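# Four arms sort stickered items into matching-color containers

## Task

Place every item inside the container whose color matches the color of the sticker on that item.

## Robot and tools

Setup: four identical i2rt Big YAM arms named arm1, arm2, arm3 and arm4. Each has six revolute joints, a two-finger gripper and a wrist camera that rides on top of the hand and looks toward the fingertips. The room also has four fixed cameras: cam_room_a1, cam_room_a2, cam_room_b1 and cam_room_b2. The hand reaches roughly 1.0 m from the joint1 axis at full stretch.

Frames: every pose is in a single scene frame. Its origin is on the floor, +z is up and units are metres. The arm feet (base_link), each facing along its own +x, sit at: arm1 (-0.644, +1.377, +0.914) quat_wxyz (+0.682, +0.007, +0.004, +0.731); arm2 (-0.655, -0.555, +0.928) (+0.747, +0.002, +0.000, -0.665); arm3 (+0.651, -1.332, +0.868) (+0.663, -0.004, -0.006, -0.748); arm4 (+0.648, +0.477, +0.879) (+0.687, +0.001, +0.003, +0.727). The "hand" point lies between the finger pads, about 1 cm behind the tips. The fingers point along the hand's +z and open along its y. "hand_target" is the hand pose the currently held joint targets would give. Printed hand positions can be off, more so at long reach.

Tool move: one action for any subset of arms. Keys are arm1..arm4 plus optional cameras. Each arm key holds its own object with joints, target (optionally speed), or both. An arm you omit receives nothing new but may keep pushing toward an older target.
- joints: absolute targets by name. joint1_rad -2.879..2.879 (yaw about the foot, positive counter-clockwise seen from above, 0 = along the foot's facing). joint2_rad 0..3.141 (shoulder; 0 = upper arm back and roughly level, rising then forward as it grows). joint3_rad 0..3.019 (elbow; 0 = folded). joint4_rad -1.692..1.57 (hand pitch, positive lifts the fingers). joint5_rad -1.57..1.57 (sideways swing, positive to the arm's right). joint6_rad -2.094..2.094 (roll, positive clockwise viewed from behind the hand). gripper_m 0..0.093, an absolute fingertip gap in metres. Radians throughout. Done tolerances: ±0.045, ±0.14, ±0.09, ±0.055, ±0.03, ±0.035 rad, gripper ±0.003 m. Joints move at different rates, so joint moves can sweep the hand along a wide curve.
- target: an absolute hand pose, seven numbers [x, y, z, qw, qx, qy, qz], metres in the scene frame with a wxyz quaternion, in the same form as the "hand" line. The hand travels in a straight line from its hand_target toward it. When target is present, joints may hold only gripper_m; anything else is refused.
- speed: top speed of that straight path in m/s, 0.002..0.5, default 0.25; rotation is capped at twice that value in rad/s. Without target it is refused.
All motions in a call start together; all hand paths in one call finish together, paced by the slowest. Each control step clips the commanded pose to within 100 mm and 20 degrees of the measured hand, then solves damped IK, preferring position. Expect errors of a centimetre or more, lag and overshoot, faster near full stretch. Paths do not avoid obstacles or other arms. Very long paths stop short.
- cameras: list of camera names or "all" (default); [] gives no images. Unknown keys or names make the call invalid; out-of-range values are refused, and a refusal cancels later move/wait/finished_scene calls in the same reply.

Tool wait: seconds 0..10, plus optional cameras. Commands nothing; returns state and images.
Tool zoom_image: camera plus region [x0, y0, x1, y1] in pixels from the top-left, at most 504 by 504, taken from that camera's latest image in this scene.
Tool read_manual: section "licences" only; returns licence text, no motion.
Tool finished_scene: scene (integer 1..3). Closes the current scene irreversibly; the result usually reports success and gives the next task. The goal must hold with the robots idle.

Result lines: per-arm state with joint_positions, Joint velocities (rad/s, gripper m/s; "within noise" when still), joint torques (arm joints only, N m, positive toward larger joint values; joints 3 and 4 wrap sign beyond ±28), hand and hand_target. A "move" line lists each arm given a motion with "done" or its worst status. joint_status/hand_status words: off_target (stopped away from target, may still push), time_out (joints keep a nearby target and may continue alone; send the current reading to relax them), not_followed (a safety check withheld the command; "joint command not followed" or "pose unreachable" appears). on_its_own lists uncommanded activity; "held at" there is the target, not the reading. Arms under "as last shown" were not commanded and show "not commanded". "pictures" names image order; images may lag state slightly.

Gripper: gripping a hard object at full force reads up to about 0.005 m narrower (some grippers up to 0.002 wider) than the object. Closed on nothing reads 0.000-0.003. Open readings exceed the true gap by up to about 0.003. Command about 0.005 m below first contact for a firm hold, deeper for soft, round or small items; soft items crush more as the target shrinks. Release with a target well above the reading. Force is roughly 50-64 N per pad.

Avoid: knocking items out of the work area or to the floor; dropping or releasing items while moving; slamming; hard pushes. Never let two arms press together, including one gripper closing on another's fingers; the self/inter-arm check can be late and ignores fingers, gripper housings and wrist cameras. Arms keep pushing on contact, and sustained pushing, holding loads or full extension heats motors: MOTOR HOT appears near 85 °C, and at 100 °C the arm goes limp (OVER-TEMPERATURE FAULT) for 30-60 s or more, with keys marked limit_stop_at_motor_heat; resend targets afterward. Loose objects may get nudged occasionally. The simulation keeps running while you compose replies, holding the last command.

Each tool is called after "Call:" as name(argument=value, ...) on one line, values as JSON.

## Session

Call:
move()

Scene clock: 0.00 s.
Joint torques (N m): no reading
Motor temperatures (°C): arm1=[21 23 25 23 21 21 21] | arm2=[23 24 24 22 22 20 23] | arm3=[24 23 23 23 24 23 23] | arm4=[22 21 21 22 24 21 24]
Heat: arm1: hottest joint3_rad 25 °C; arm2: hottest joint2_rad 24 °C; arm3: hottest joint1_rad 24 °C; arm4: hottest joint5_rad 24 °C.
Joint velocities: within noise
arm1.joint_positions: joint1_rad=-0.168 joint2_rad=+0.560 joint3_rad=+1.361 joint4_rad=-1.410 joint5_rad=+0.240 joint6_rad=+0.692 gripper_m=+0.09396
arm1.joint_status: not commanded
arm1.hand: x=-0.5745 y=+1.5715 z=+1.4388 quat_wxyz=(-0.303, +0.280, -0.837, -0.359) (m; scene frame)
arm1.hand_target: x=-0.5746 y=+1.5689 z=+1.4515 quat_wxyz=(-0.308, +0.276, -0.832, -0.370) (m; scene frame)
arm1.hand_status: not commanded
arm2.joint_positions: joint1_rad=+0.198 joint2_rad=+0.483 joint3_rad=+1.641 joint4_rad=-1.210 joint5_rad=-0.086 joint6_rad=-0.484 gripper_m=+0.09396
arm2.joint_status: not commanded
arm2.hand: x=-0.6069 y=-0.6635 z=+1.6316 quat_wxyz=(-0.468, -0.246, -0.683, +0.505) (m; scene frame)
arm2.hand_target: x=-0.6088 y=-0.6576 z=+1.6378 quat_wxyz=(-0.472, -0.244, -0.677, +0.510) (m; scene frame)
arm2.hand_status: not commanded
arm3.joint_positions: joint1_rad=+0.130 joint2_rad=+0.645 joint3_rad=+1.695 joint4_rad=-1.138 joint5_rad=+0.075 joint6_rad=+0.392 gripper_m=+0.09396
arm3.joint_status: not commanded
arm3.hand: x=+0.6386 y=-1.5165 z=+1.5921 quat_wxyz=(-0.552, -0.621, -0.389, +0.398) (m; scene frame)
arm3.hand_target: x=+0.6385 y=-1.5116 z=+1.6003 quat_wxyz=(-0.558, -0.615, -0.384, +0.402) (m; scene frame)
arm3.hand_status: not commanded
arm4.joint_positions: joint1_rad=+0.147 joint2_rad=+0.437 joint3_rad=+1.709 joint4_rad=-1.566 joint5_rad=+0.245 joint6_rad=+0.670 gripper_m=+0.09396
arm4.joint_status: not commanded
arm4.hand: x=+0.6820 y=+0.5376 z=+1.5262 quat_wxyz=(-0.292, +0.355, -0.719, -0.522) (m; scene frame)
arm4.hand_target: x=+0.6829 y=+0.5336 z=+1.5314 quat_wxyz=(-0.294, +0.352, -0.714, -0.529) (m; scene frame)
arm4.hand_status: not commanded
pictures: arm1_cam_wrist, arm2_cam_wrist, arm3_cam_wrist, arm4_cam_wrist, cam_room_a1, cam_room_a2, cam_room_b1, cam_room_b2
Images, in order (width x height): arm1_cam_wrist 672x504, arm2_cam_wrist 672x504, arm3_cam_wrist 672x504, arm4_cam_wrist 672x504, cam_room_a1 672x504, cam_room_a2 672x504, cam_room_b1 672x504, cam_room_b2 672x504.

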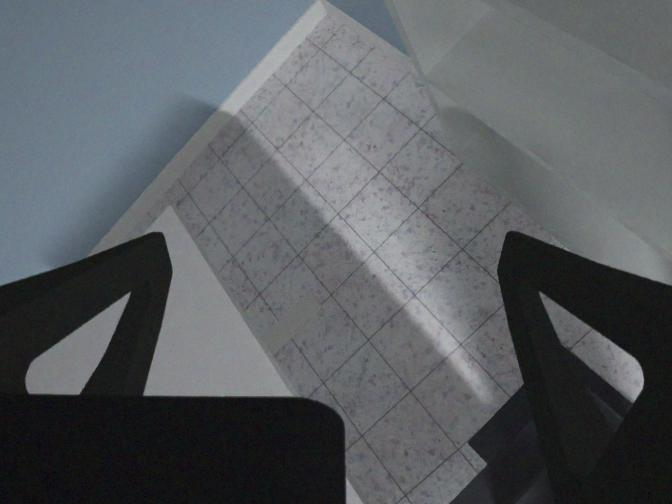

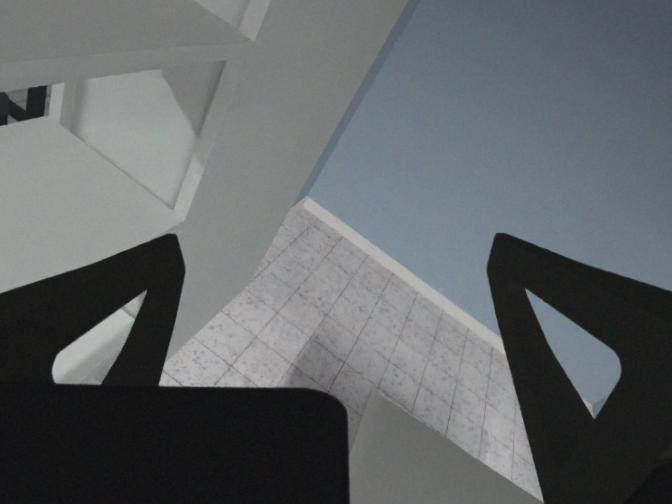

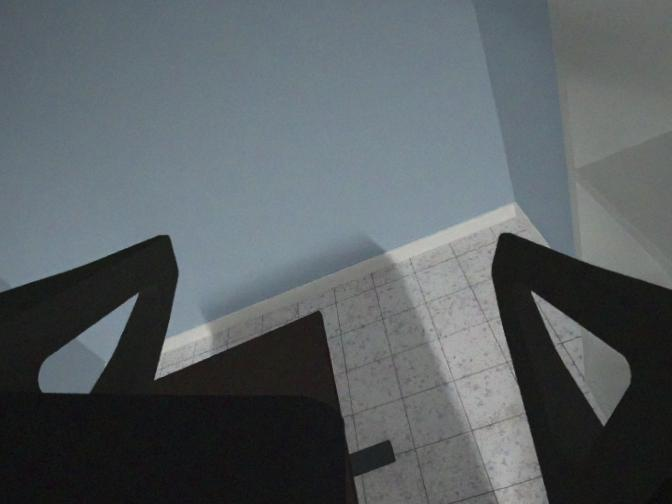

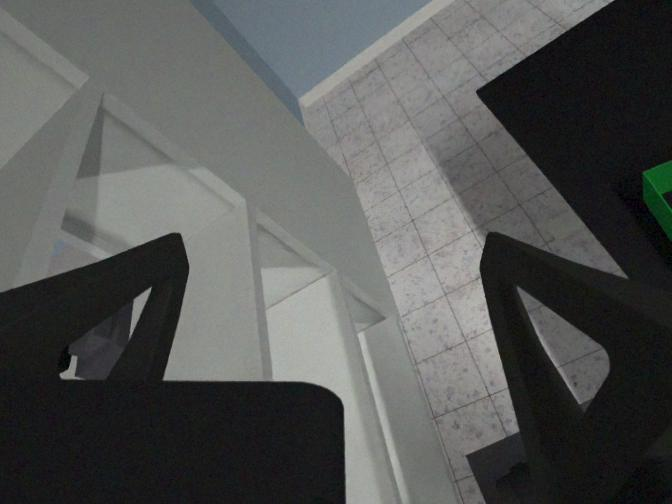

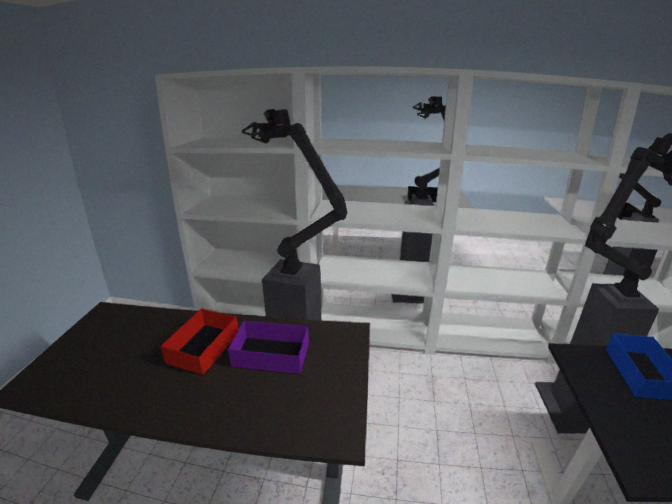

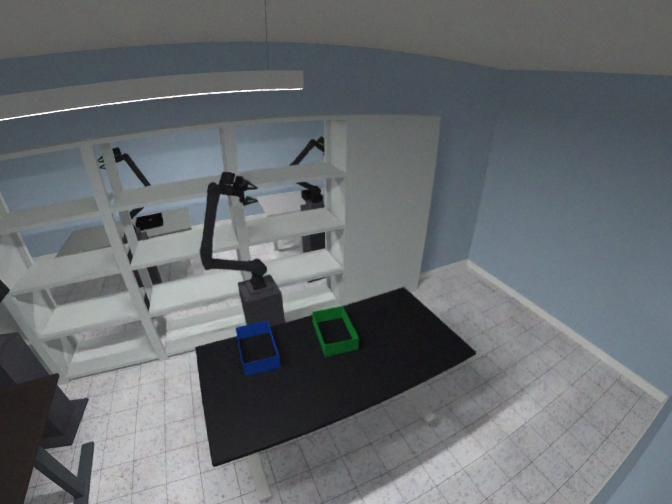

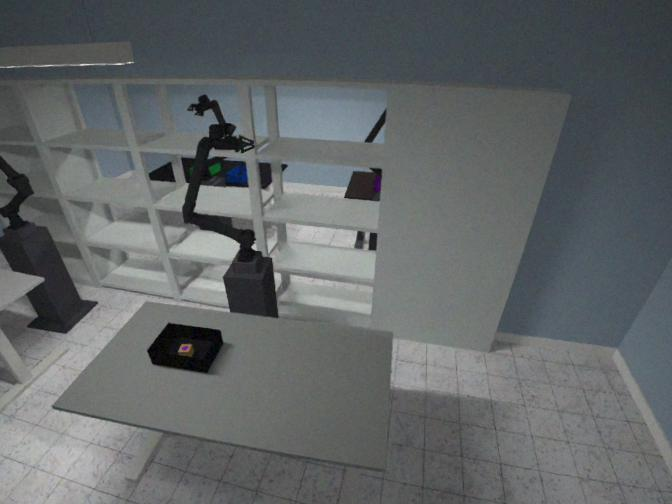

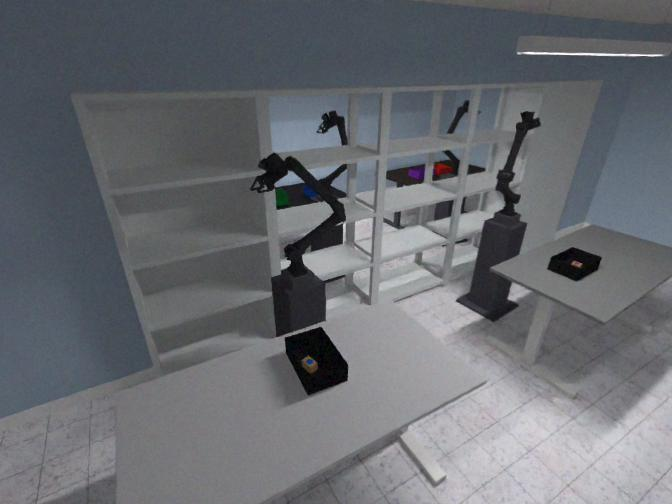

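Call:
zoom_image(camera="cam_room_b1", region=[130, 300, 250, 390])

Call:
zoom_image(camera="cam_room_b2", region=[260, 310, 380, 400])

Call:
zoom_image(camera="cam_room_b2", region=[60, 70, 560, 445])

Call:
zoom_image(camera="cam_room_b1", region=[0, 70, 500, 445])

Call:
zoom_image(camera="cam_room_a1", region=[140, 60, 640, 435])

Call:
zoom_image(camera="cam_room_a2", region=[0, 90, 500, 465])

Scaled by 4.200.

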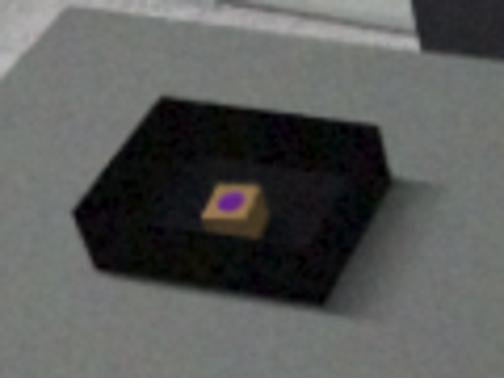

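Scaled by 4.200.

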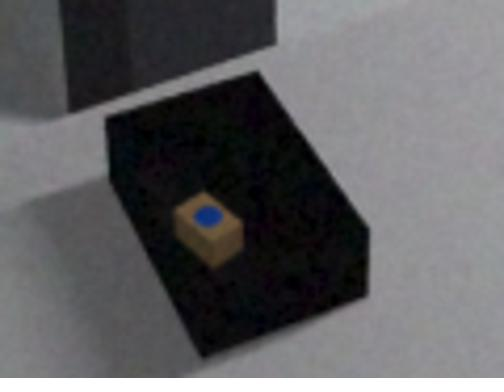

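Scaled by 1.008.

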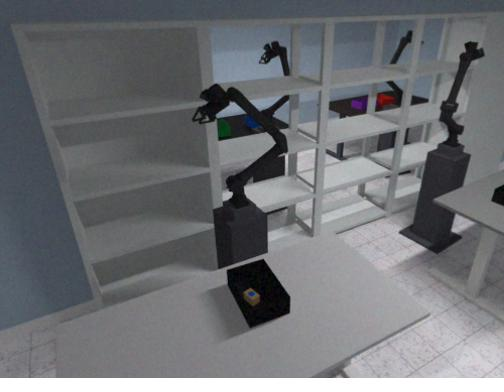

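Scaled by 1.008.

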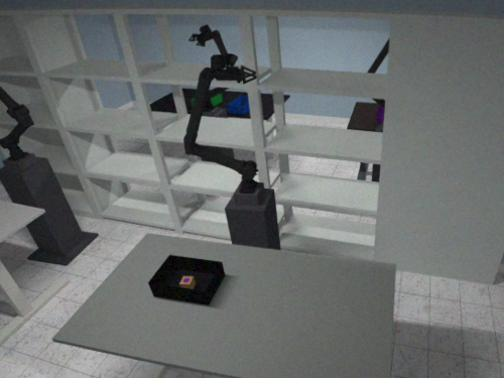

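Scaled by 1.008.

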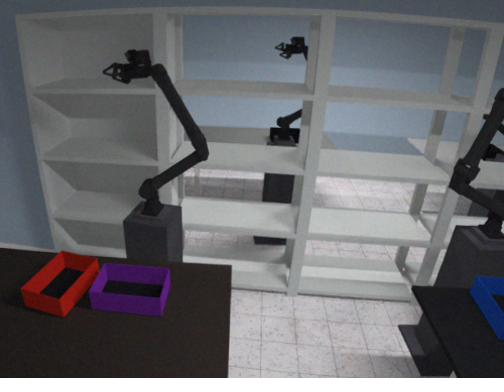

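Scaled by 1.008.

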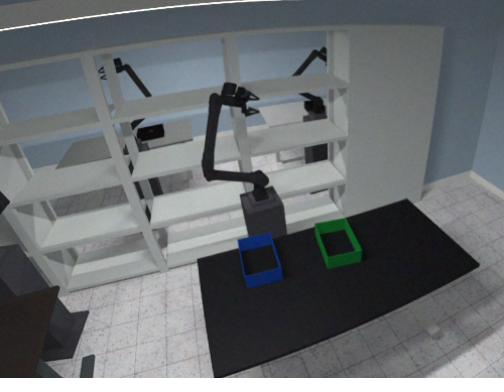

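Call:
move(arm1={"joints":{"joint1_rad":1.57,"joint2_rad":0.9,"joint3_rad":1.5,"joint4_rad":-1.65,"joint5_rad":0,"joint6_rad":0}}, arm2={"joints":{"joint1_rad":-1.57,"joint2_rad":0.9,"joint3_rad":1.5,"joint4_rad":-1.65,"joint5_rad":0,"joint6_rad":0}}, arm3={"joints":{"joint1_rad":1.57,"joint2_rad":0.9,"joint3_rad":1.5,"joint4_rad":-1.65,"joint5_rad":0,"joint6_rad":0}}, arm4={"joints":{"joint1_rad":-1.57,"joint2_rad":0.9,"joint3_rad":1.5,"joint4_rad":-1.65,"joint5_rad":0,"joint6_rad":0}})

Scene clock: 34.93 s.
Joint torques (N m): arm1=[-0.79 -1.55 11.9 0.73 0.08 -0.04] | arm2=[0.44 -4.25 11.15 1.17 -0.03 0.2] | arm3=[1.96 -2.37 10.17 0.72 0.1 -0.12] | arm4=[0.5 -2.9 9.8 0.59 0.06 -0.1]
Motor temperatures (°C): arm1=[21 23 29 23 21 21 21] | arm2=[23 24 25 22 22 20 23] | arm3=[24 23 25 23 24 23 23] | arm4=[22 22 22 22 24 21 24]
Heat: arm1: hottest joint3_rad 29 °C; arm2: hottest joint3_rad 25 °C; arm3: hottest joint3_rad 25 °C; arm4: hottest joint5_rad 24 °C.
move: arm1 done; arm2 done; arm3 done; arm4 done
Joint velocities: within noise
arm1.joint_positions: joint1_rad=+1.564 joint2_rad=+0.908 joint3_rad=+1.477 joint4_rad=-1.639 joint5_rad=-0.002 joint6_rad=+0.008 gripper_m=+0.09399
arm1.joint_status: all done
arm1.hand: x=-0.9181 y=+1.3588 z=+1.3795 quat_wxyz=(+0.008, +0.966, +0.027, -0.255) (m; scene frame)
arm1.hand_target: x=-0.9129 y=+1.3577 z=+1.3901 quat_wxyz=(+0.007, +0.964, +0.033, -0.265) (m; scene frame)
arm1.hand_status: not commanded
arm2.joint_positions: joint1_rad=-1.566 joint2_rad=+0.902 joint3_rad=+1.485 joint4_rad=-1.635 joint5_rad=+0.000 joint6_rad=-0.014 gripper_m=+0.09398
arm2.joint_status: all done
arm2.hand: x=-0.9351 y=-0.5904 z=+1.3937 quat_wxyz=(-0.012, -0.965, -0.066, +0.255) (m; scene frame)
arm2.hand_target: x=-0.9312 y=-0.5888 z=+1.3994 quat_wxyz=(-0.014, -0.965, -0.057, +0.256) (m; scene frame)
arm2.hand_status: not commanded
arm3.joint_positions: joint1_rad=+1.560 joint2_rad=+0.894 joint3_rad=+1.476 joint4_rad=-1.643 joint5_rad=-0.001 joint6_rad=+0.007 gripper_m=+0.09398
arm3.joint_status: all done
arm3.hand: x=+0.9246 y=-1.3617 z=+1.3319 quat_wxyz=(-0.253, -0.065, -0.965, +0.022) (m; scene frame)
arm3.hand_target: x=+0.9256 y=-1.3592 z=+1.3401 quat_wxyz=(-0.258, -0.057, -0.964, +0.022) (m; scene frame)
arm3.hand_status: not commanded
arm4.joint_positions: joint1_rad=-1.568 joint2_rad=+0.899 joint3_rad=+1.470 joint4_rad=-1.640 joint5_rad=+0.000 joint6_rad=+0.014 gripper_m=+0.09398
arm4.joint_status: all done
arm4.hand: x=+0.9287 y=+0.4950 z=+1.3376 quat_wxyz=(-0.246, +0.022, -0.969, -0.007) (m; scene frame)
arm4.hand_target: x=+0.9269 y=+0.4943 z=+1.3496 quat_wxyz=(-0.255, +0.028, -0.967, -0.006) (m; scene frame)
arm4.hand_status: not commanded
pictures: arm1_cam_wrist, arm2_cam_wrist, arm3_cam_wrist, arm4_cam_wrist, cam_room_a1, cam_room_a2, cam_room_b1, cam_room_b2
Images, in order (width x height): arm1_cam_wrist 672x504, arm2_cam_wrist 672x504, arm3_cam_wrist 672x504, arm4_cam_wrist 672x504, cam_room_a1 672x504, cam_room_a2 672x504, cam_room_b1 672x504, cam_room_b2 672x504.

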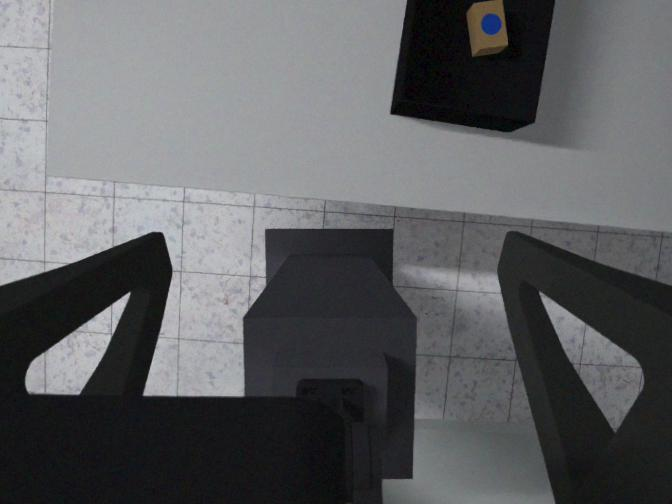

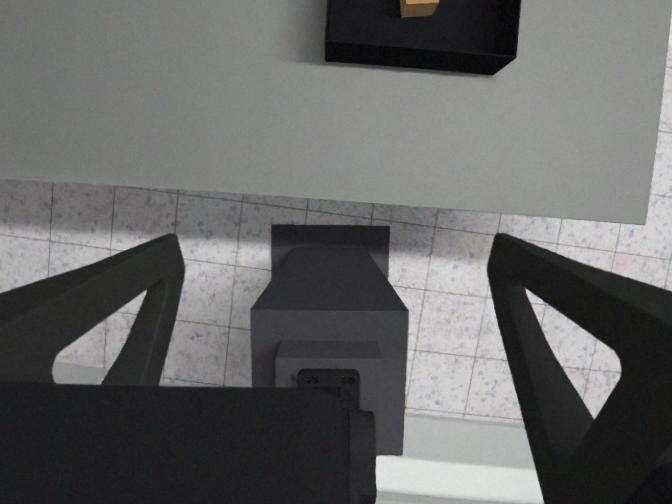

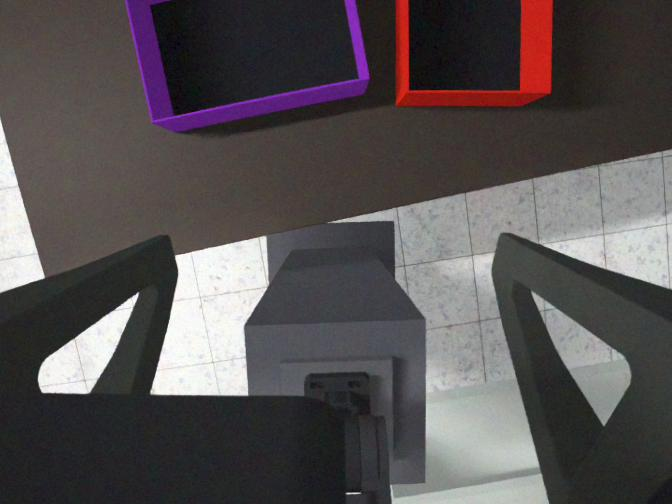

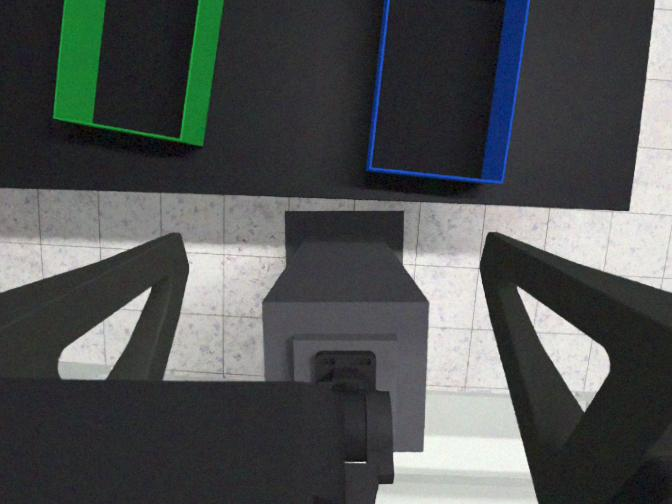

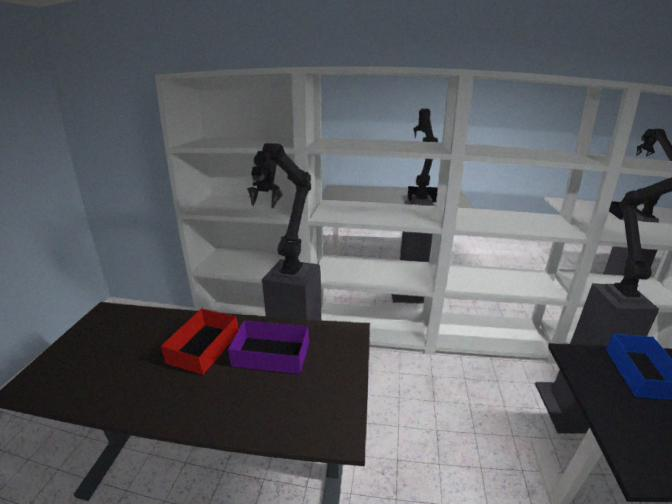

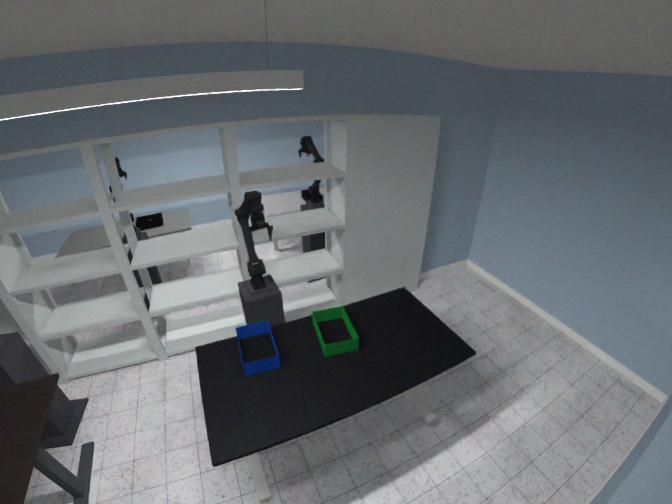

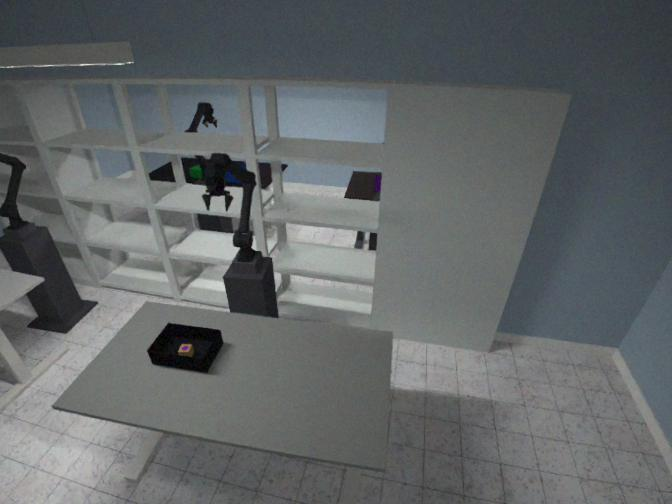

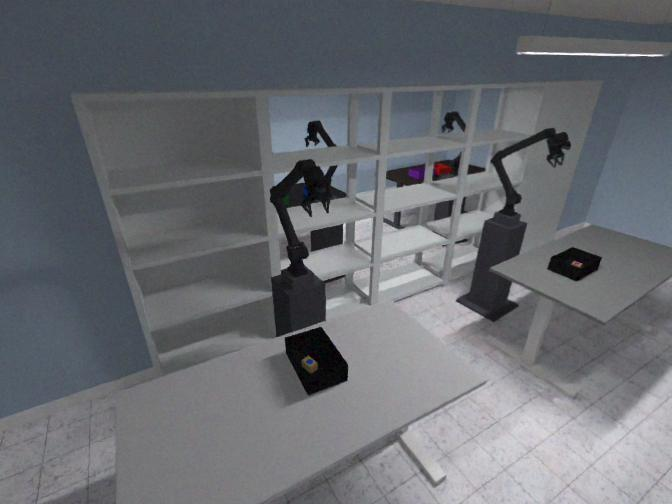

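Call:
move(arm1={"target":[-1.1,1.42,1.2,0,1,0,0]}, arm2={"target":[-1.1,-0.5,1.2,0,1,0,0]}, arm3={"target":[1.1,-1.25,1.2,0,0,1,0]}, arm4={"target":[1.05,0.4,1.2,0,0,1,0]}, cameras=["arm1_cam_wrist","arm2_cam_wrist","arm3_cam_wrist","arm4_cam_wrist"])

Scene clock: 46.77 s.
Joint torques (N m): arm1=[-2.37 -12.04 15.83 -0.03 0.04 0.01] | arm2=[0.15 -15.27 14.98 0.8 0.11 -0.08] | arm3=[1.79 -15.97 12.9 -0.42 -0.04 0.03] | arm4=[0.21 -12.75 11.73 -0.35 0.17 -0.09]
Motor temperatures (°C): arm1=[21 23 29 23 21 21 21] | arm2=[23 24 26 22 22 20 23] | arm3=[24 23 26 23 24 23 23] | arm4=[22 22 25 22 24 21 24]
Heat: arm1: hottest joint3_rad 29 °C; arm2: hottest joint3_rad 26 °C; arm3: hottest joint3_rad 26 °C; arm4: hottest joint3_rad 25 °C.
move: arm1 off_target; arm2 off_target; arm3 off_target; arm4 off_target
Joint velocities: within noise
arm1.joint_positions: joint1_rad=+1.417 joint2_rad=+1.569 joint3_rad=+1.531 joint4_rad=-1.613 joint5_rad=-0.002 joint6_rad=-0.085 gripper_m=+0.09399
arm1.joint_status: not commanded
arm1.hand: x=-1.0894 y=+1.4149 z=+1.1708 quat_wxyz=(+0.003, +0.999, +0.000, +0.032) (m; scene frame)
arm1.hand_target: x=-1.0984 y=+1.4198 z=+1.1998 quat_wxyz=(+0.000, +1.000, +0.000, +0.000) (m; scene frame)
arm1.hand_status: off_target (0.031 m and 3.7 deg from the pose sent, 0.263 m and 29.8 deg at the start)
arm2.joint_positions: joint1_rad=-1.807 joint2_rad=+1.511 joint3_rad=+1.463 joint4_rad=-1.589 joint5_rad=-0.006 joint6_rad=-0.110 gripper_m=+0.09398
arm2.joint_status: not commanded
arm2.hand: x=-1.0846 y=-0.5050 z=+1.1764 quat_wxyz=(-0.005, -0.999, +0.005, -0.034) (m; scene frame)
arm2.hand_target: x=-1.0987 y=-0.5002 z=+1.2001 quat_wxyz=(+0.000, -1.000, +0.000, +0.000) (m; scene frame)
arm2.hand_status: off_target (0.029 m and 4.0 deg from the pose sent, 0.270 m and 30.5 deg at the start)
arm3.joint_positions: joint1_rad=+1.847 joint2_rad=+1.528 joint3_rad=+1.637 joint4_rad=-1.697 joint5_rad=-0.012 joint6_rad=+0.158 gripper_m=+0.09398
arm3.joint_status: not commanded
arm3.hand: x=+1.0939 y=-1.2563 z=+1.1746 quat_wxyz=(+0.009, -0.001, -1.000, +0.002) (m; scene frame)
arm3.hand_target: x=+1.0988 y=-1.2503 z=+1.1992 quat_wxyz=(-0.019, +0.000, -1.000, -0.003) (m; scene frame)
arm3.hand_status: off_target (0.027 m and 1.0 deg from the pose sent, 0.246 m and 30.3 deg at the start; a joint's target at an end of its range on 29 of 58 steps)
arm4.joint_positions: joint1_rad=-1.817 joint2_rad=+1.399 joint3_rad=+1.481 joint4_rad=-1.669 joint5_rad=-0.007 joint6_rad=-0.179 gripper_m=+0.09398
arm4.joint_status: not commanded
arm4.hand: x=+1.0428 y=+0.4035 z=+1.1784 quat_wxyz=(+0.010, -0.005, -1.000, -0.003) (m; scene frame)
arm4.hand_target: x=+1.0491 y=+0.4002 z=+1.1993 quat_wxyz=(-0.012, +0.000, -1.000, +0.003) (m; scene frame)
arm4.hand_status: off_target (0.023 m and 1.3 deg from the pose sent, 0.207 m and 28.5 deg at the start; a joint's target at an end of its range on 32 of 58 steps)
pictures: arm1_cam_wrist, arm2_cam_wrist, arm3_cam_wrist, arm4_cam_wrist
Images, in order (width x height): arm1_cam_wrist 672x504, arm2_cam_wrist 672x504, arm3_cam_wrist 672x504, arm4_cam_wrist 672x504.

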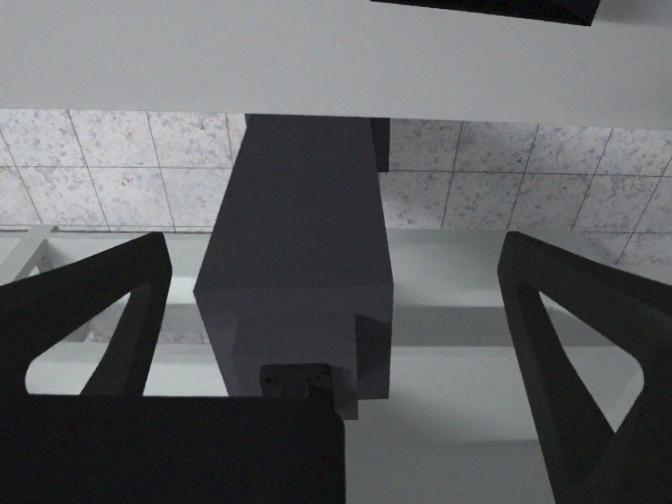

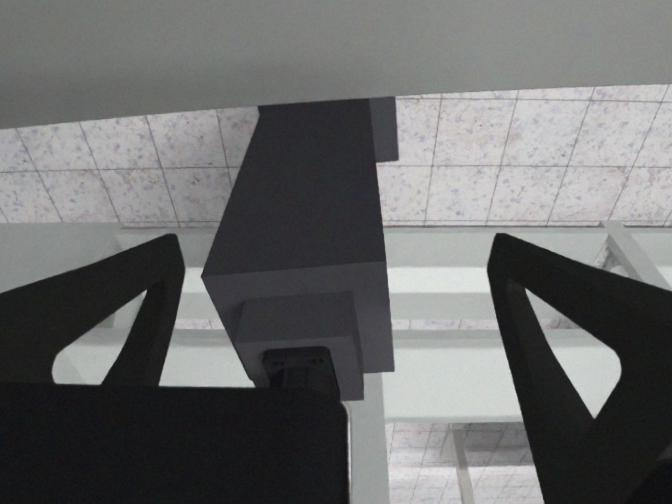

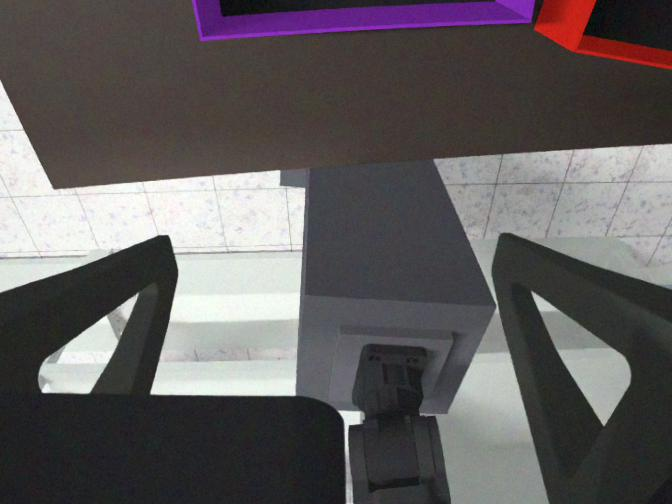

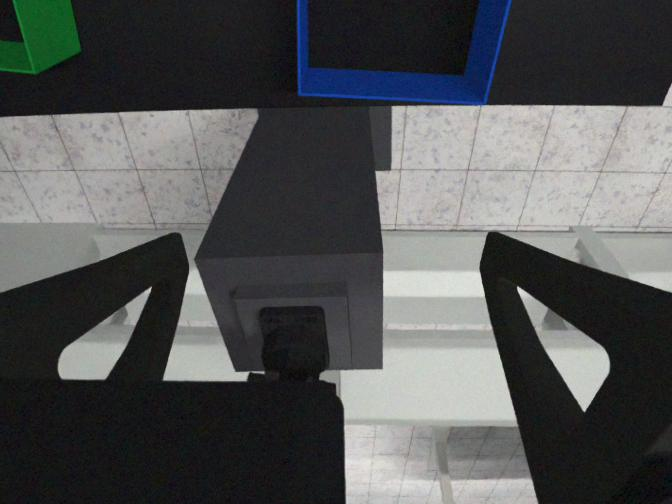

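Call:
move(arm1={"target":[-1.2,1.6,1.1,0,0.945,0,-0.326]}, arm2={"target":[-1.25,-0.46,1.1,0,0.945,0,-0.326]}, arm3={"target":[1.2,-1.22,1.15,-0.326,0,-0.945,0]}, arm4={"target":[1.18,0.33,1.15,-0.326,0,-0.945,0]}, cameras=["arm1_cam_wrist","arm2_cam_wrist","arm3_cam_wrist","arm4_cam_wrist"])

Scene clock: 64.20 s.
Joint torques (N m): arm1=[-1.73 -12.34 11.26 1.87 -0.18 -0.08] | arm2=[-0.03 -15.15 10.17 2.82 -0.28 -0.03] | arm3=[2.02 -15.79 9.07 1.81 0.24 -0.01] | arm4=[0.73 -12.28 9.16 1.54 -0.13 -0.07]
Motor temperatures (°C): arm1=[21 24 31 23 21 21 21] | arm2=[23 24 28 22 22 20 23] | arm3=[24 24 28 23 24 23 23] | arm4=[22 22 29 22 24 21 24]
Heat: arm1: hottest joint3_rad 31 °C; arm2: hottest joint3_rad 28 °C; arm3: hottest joint3_rad 28 °C; arm4: hottest joint3_rad 29 °C.
move: arm1 done; arm2 off_target; arm3 done; arm4 done
Joint velocities: within noise
arm1.joint_positions: joint1_rad=+1.048 joint2_rad=+1.613 joint3_rad=+1.261 joint4_rad=-0.643 joint5_rad=-0.269 joint6_rad=-0.362 gripper_m=+0.09399
arm1.joint_status: not commanded
arm1.hand: x=-1.1954 y=+1.5970 z=+1.0965 quat_wxyz=(+0.005, +0.948, -0.005, -0.317) (m; scene frame)
arm1.hand_target: x=-1.1999 y=+1.5999 z=+1.1001 quat_wxyz=(+0.000, +0.945, +0.000, -0.326) (m; scene frame)
arm1.hand_status: done (0.007 m and 1.4 deg from the pose sent, 0.227 m and 41.7 deg at the start)
arm2.joint_positions: joint1_rad=-1.873 joint2_rad=+1.574 joint3_rad=+1.222 joint4_rad=-0.556 joint5_rad=-0.118 joint6_rad=-0.140 gripper_m=+0.09398
arm2.joint_status: not commanded
arm2.hand: x=-1.2490 y=-0.4650 z=+1.1115 quat_wxyz=(-0.001, -0.944, +0.001, +0.329) (m; scene frame)
arm2.hand_target: x=-1.2497 y=-0.4600 z=+1.1002 quat_wxyz=(+0.000, -0.945, +0.000, +0.326) (m; scene frame)
arm2.hand_status: off_target (0.013 m and 0.4 deg from the pose sent, 0.188 m and 42.0 deg at the start)
arm3.joint_positions: joint1_rad=+1.913 joint2_rad=+1.431 joint3_rad=+1.323 joint4_rad=-0.836 joint5_rad=+0.130 joint6_rad=+0.191 gripper_m=+0.09398
arm3.joint_status: not commanded
arm3.hand: x=+1.2015 y=-1.2272 z=+1.1427 quat_wxyz=(-0.314, -0.003, -0.949, +0.004) (m; scene frame)
arm3.hand_target: x=+1.2000 y=-1.2201 z=+1.1500 quat_wxyz=(-0.326, +0.000, -0.945, +0.000) (m; scene frame)
arm3.hand_status: done (0.010 m and 1.5 deg from the pose sent, 0.115 m and 39.1 deg at the start)
arm4.joint_positions: joint1_rad=-1.959 joint2_rad=+1.394 joint3_rad=+1.278 joint4_rad=-0.821 joint5_rad=-0.205 joint6_rad=-0.254 gripper_m=+0.09398
arm4.joint_status: not commanded
arm4.hand: x=+1.1756 y=+0.3337 z=+1.1527 quat_wxyz=(-0.322, -0.004, -0.947, -0.002) (m; scene frame)
arm4.hand_target: x=+1.1799 y=+0.3300 z=+1.1500 quat_wxyz=(-0.326, +0.000, -0.945, +0.000) (m; scene frame)
arm4.hand_status: done (0.006 m and 0.7 deg from the pose sent, 0.158 m and 39.2 deg at the start)
pictures: arm1_cam_wrist, arm2_cam_wrist, arm3_cam_wrist, arm4_cam_wrist
Images, in order (width x height): arm1_cam_wrist 672x504, arm2_cam_wrist 672x504, arm3_cam_wrist 672x504, arm4_cam_wrist 672x504.

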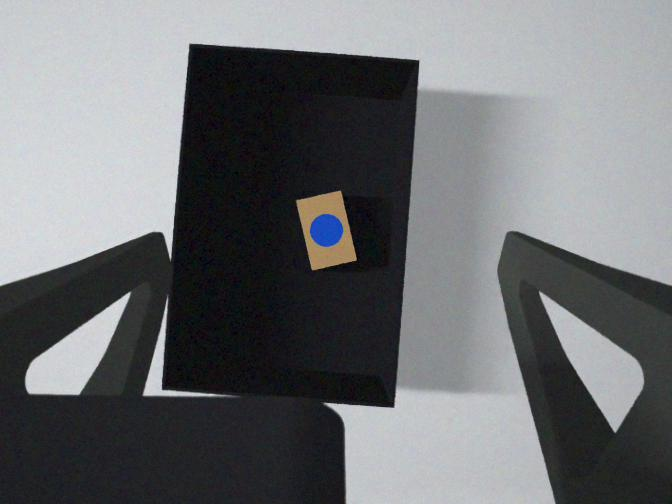

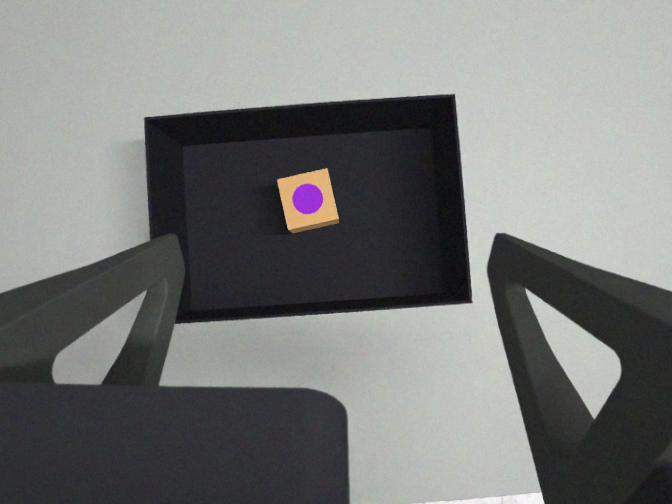

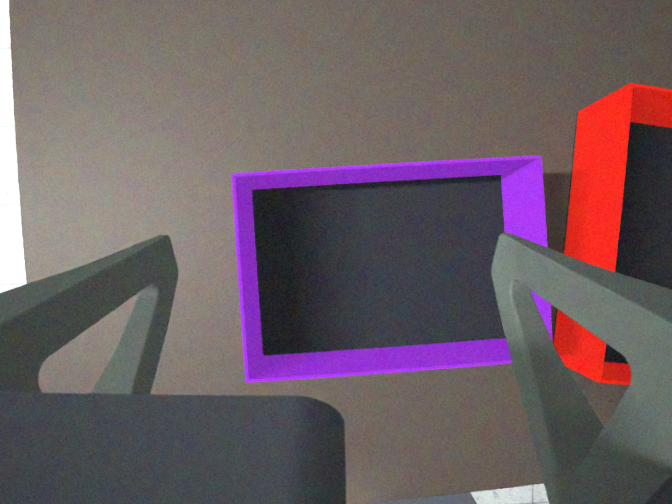

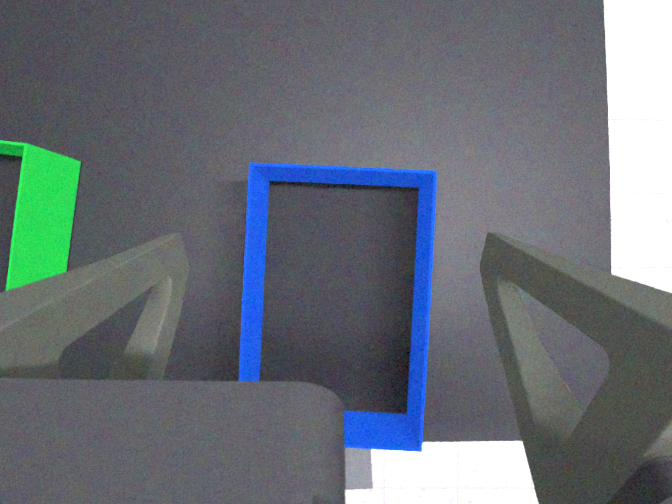

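Call:
move(arm1={"target":[-1.23,1.587,0.95,0,0.9954,0.0958,0]}, arm2={"target":[-1.31,-0.495,0.95,0,0.9945,0.1045,0]}, cameras=["arm1_cam_wrist","arm2_cam_wrist"])

Scene clock: 78.00 s.
Joint torques (N m): arm1=[-0.62 -17.14 14.41 -0.05 0.06 -0.04] | arm2=[1.2 -22.01 14.24 0.08 0.12 -0.09] | arm3=[2.2 -15.68 9.07 1.81 0.23 -0.01] | arm4=[0.38 -12.28 9.17 1.61 -0.14 -0.09]
Motor temperatures (°C): arm1=[21 24 32 23 21 21 21] | arm2=[23 25 29 22 22 20 23] | arm3=[24 24 28 23 24 23 23] | arm4=[22 22 28 22 24 21 24]
Heat: arm1: hottest joint3_rad 32 °C; arm2: hottest joint3_rad 29 °C; arm3: hottest joint3_rad 28 °C; arm4: hottest joint3_rad 28 °C.
move: arm1 off_target; arm2 off_target
Joint velocities: within noise
arm1.joint_positions: joint1_rad=+1.154 joint2_rad=+2.104 joint3_rad=+1.652 joint4_rad=-1.175 joint5_rad=+0.001 joint6_rad=-0.525 gripper_m=+0.09399
arm1.joint_status: not commanded
arm1.hand: x=-1.2100 y=+1.5833 z=+0.9333 quat_wxyz=(+0.009, +0.996, +0.088, +0.018) (m; scene frame)
arm1.hand_target: x=-1.2290 y=+1.5865 z=+0.9503 quat_wxyz=(+0.000, +0.995, +0.096, +0.000) (m; scene frame)
arm1.hand_status: off_target (0.026 m and 2.4 deg from the pose sent, 0.151 m and 38.7 deg at the start)
arm2.joint_positions: joint1_rad=-1.786 joint2_rad=+2.168 joint3_rad=+1.789 joint4_rad=-1.206 joint5_rad=-0.007 joint6_rad=-0.286 gripper_m=+0.09398
arm2.joint_status: not commanded
arm2.hand: x=-1.2942 y=-0.4934 z=+0.9456 quat_wxyz=(-0.003, -0.996, -0.094, -0.008) (m; scene frame)
arm2.hand_target: x=-1.3092 y=-0.4950 z=+0.9500 quat_wxyz=(+0.000, -0.995, -0.104, +0.001) (m; scene frame)
arm2.hand_status: off_target (0.016 m and 1.5 deg from the pose sent, 0.175 m and 40.2 deg at the start)
arm3.joint_positions: joint1_rad=+1.913 joint2_rad=+1.431 joint3_rad=+1.323 joint4_rad=-0.836 joint5_rad=+0.131 joint6_rad=+0.191 gripper_m=+0.09398
arm3.joint_status: not commanded
arm3.hand: x=+1.2015 y=-1.2273 z=+1.1427 quat_wxyz=(-0.315, -0.003, -0.949, +0.004) (m; scene frame)
arm3.hand_target: x=+1.2000 y=-1.2202 z=+1.1499 quat_wxyz=(-0.326, +0.000, -0.945, +0.000) (m; scene frame)
arm3.hand_status: not commanded
arm4: as last shown
arm4.hand_target: x=+1.1799 y=+0.3300 z=+1.1499 quat_wxyz=(-0.326, +0.000, -0.945, +0.000) (m; scene frame)
pictures: arm1_cam_wrist, arm2_cam_wrist
Images, in order (width x height): arm1_cam_wrist 672x504, arm2_cam_wrist 672x504.

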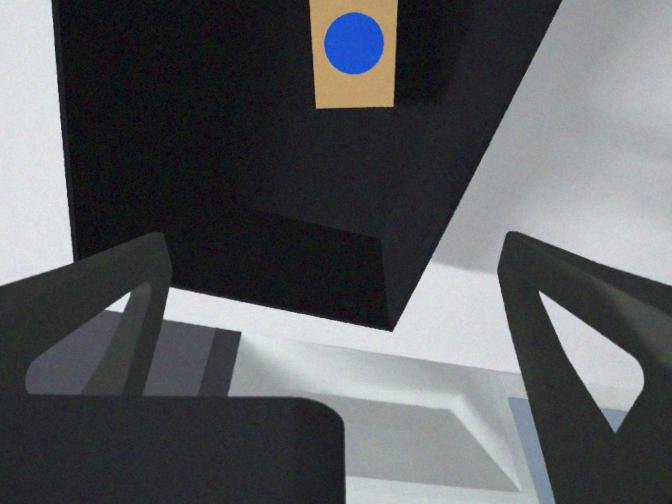

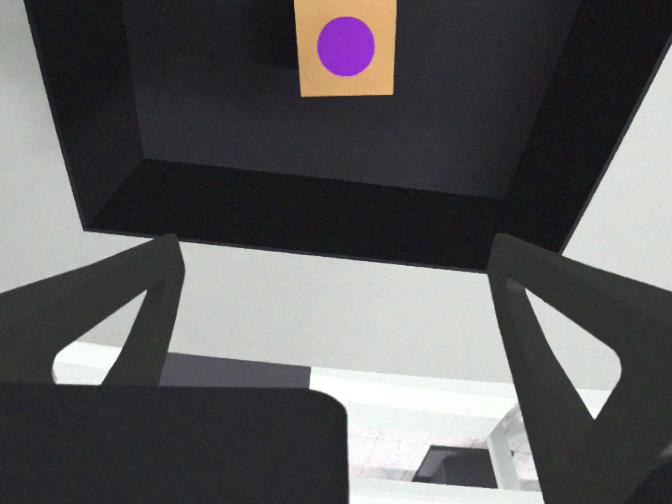

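Call:
move(arm1={"target":[-1.257,1.6,0.78,0,0.9954,0.0958,0],"speed":0.15}, arm2={"target":[-1.345,-0.488,0.83,0,0.9945,0.1045,0],"speed":0.15}, cameras=["arm1_cam_wrist","arm2_cam_wrist"])

Scene clock: 89.53 s.
Joint torques (N m): arm1=[-1.85 -19.14 12.59 0.94 0.11 -0.06] | arm2=[0.73 -23.47 13.44 1.06 0.11 -0.09] | arm3=[1.96 -15.85 9.09 1.83 0.22 -0.01] | arm4=[0.85 -12.45 9.24 1.57 -0.17 -0.05]
Motor temperatures (°C): arm1=[21 24 33 23 21 21 21] | arm2=[23 26 30 22 22 20 23] | arm3=[24 24 28 23 24 23 23] | arm4=[22 22 28 22 24 21 24]
Heat: arm1: hottest joint3_rad 33 °C; arm2: hottest joint3_rad 30 °C; arm3: hottest joint3_rad 28 °C; arm4: hottest joint3_rad 28 °C.
move: arm1 off_target; arm2 off_target
Joint velocities: within noise
arm1.joint_positions: joint1_rad=+1.157 joint2_rad=+2.398 joint3_rad=+1.709 joint4_rad=-0.951 joint5_rad=+0.000 joint6_rad=-0.530 gripper_m=+0.09399
arm1.joint_status: not commanded
arm1.hand: x=-1.2334 y=+1.5892 z=+0.7723 quat_wxyz=(+0.012, +0.995, +0.093, +0.024) (m; scene frame)
arm1.hand_target: x=-1.2559 y=+1.5997 z=+0.7809 quat_wxyz=(+0.000, +0.995, +0.096, +0.000) (m; scene frame)
arm1.hand_status: off_target (0.027 m and 3.1 deg from the pose sent, 0.161 m and 2.4 deg at the start)
arm2.joint_positions: joint1_rad=-1.786 joint2_rad=+2.402 joint3_rad=+1.899 joint4_rad=-1.098 joint5_rad=-0.007 joint6_rad=-0.291 gripper_m=+0.09398
arm2.joint_status: not commanded
arm2.hand: x=-1.3261 y=-0.4898 z=+0.8326 quat_wxyz=(-0.005, -0.995, -0.096, -0.016) (m; scene frame)
arm2.hand_target: x=-1.3441 y=-0.4880 z=+0.8306 quat_wxyz=(+0.000, -0.995, -0.104, +0.001) (m; scene frame)
arm2.hand_status: off_target (0.019 m and 2.1 deg from the pose sent, 0.126 m and 1.5 deg at the start)
arm3, arm4: as last shown
pictures: arm1_cam_wrist, arm2_cam_wrist
Images, in order (width x height): arm1_cam_wrist 672x504, arm2_cam_wrist 672x504.

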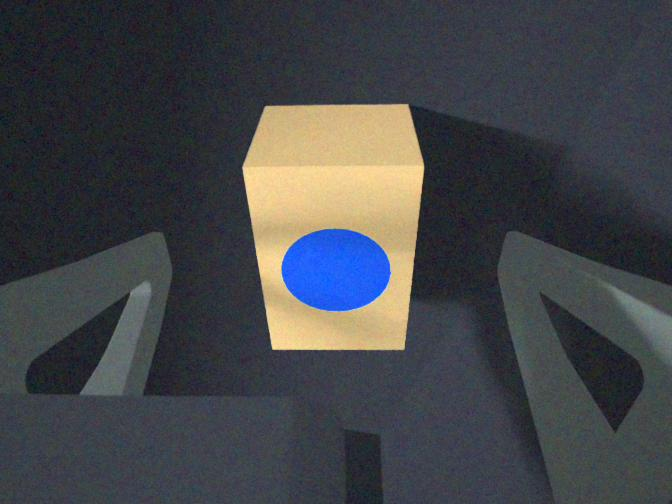

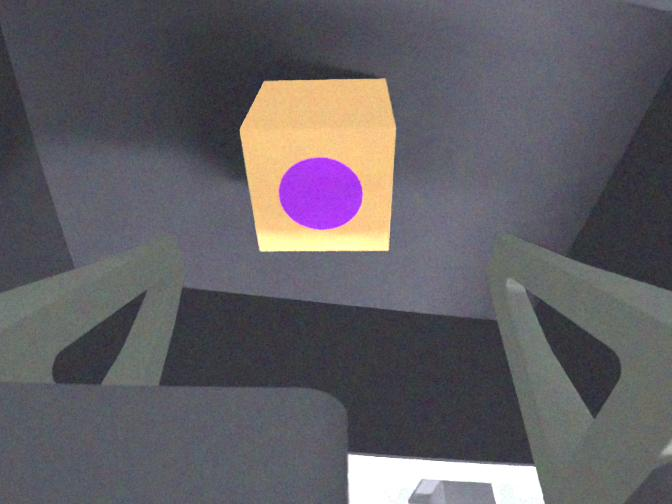

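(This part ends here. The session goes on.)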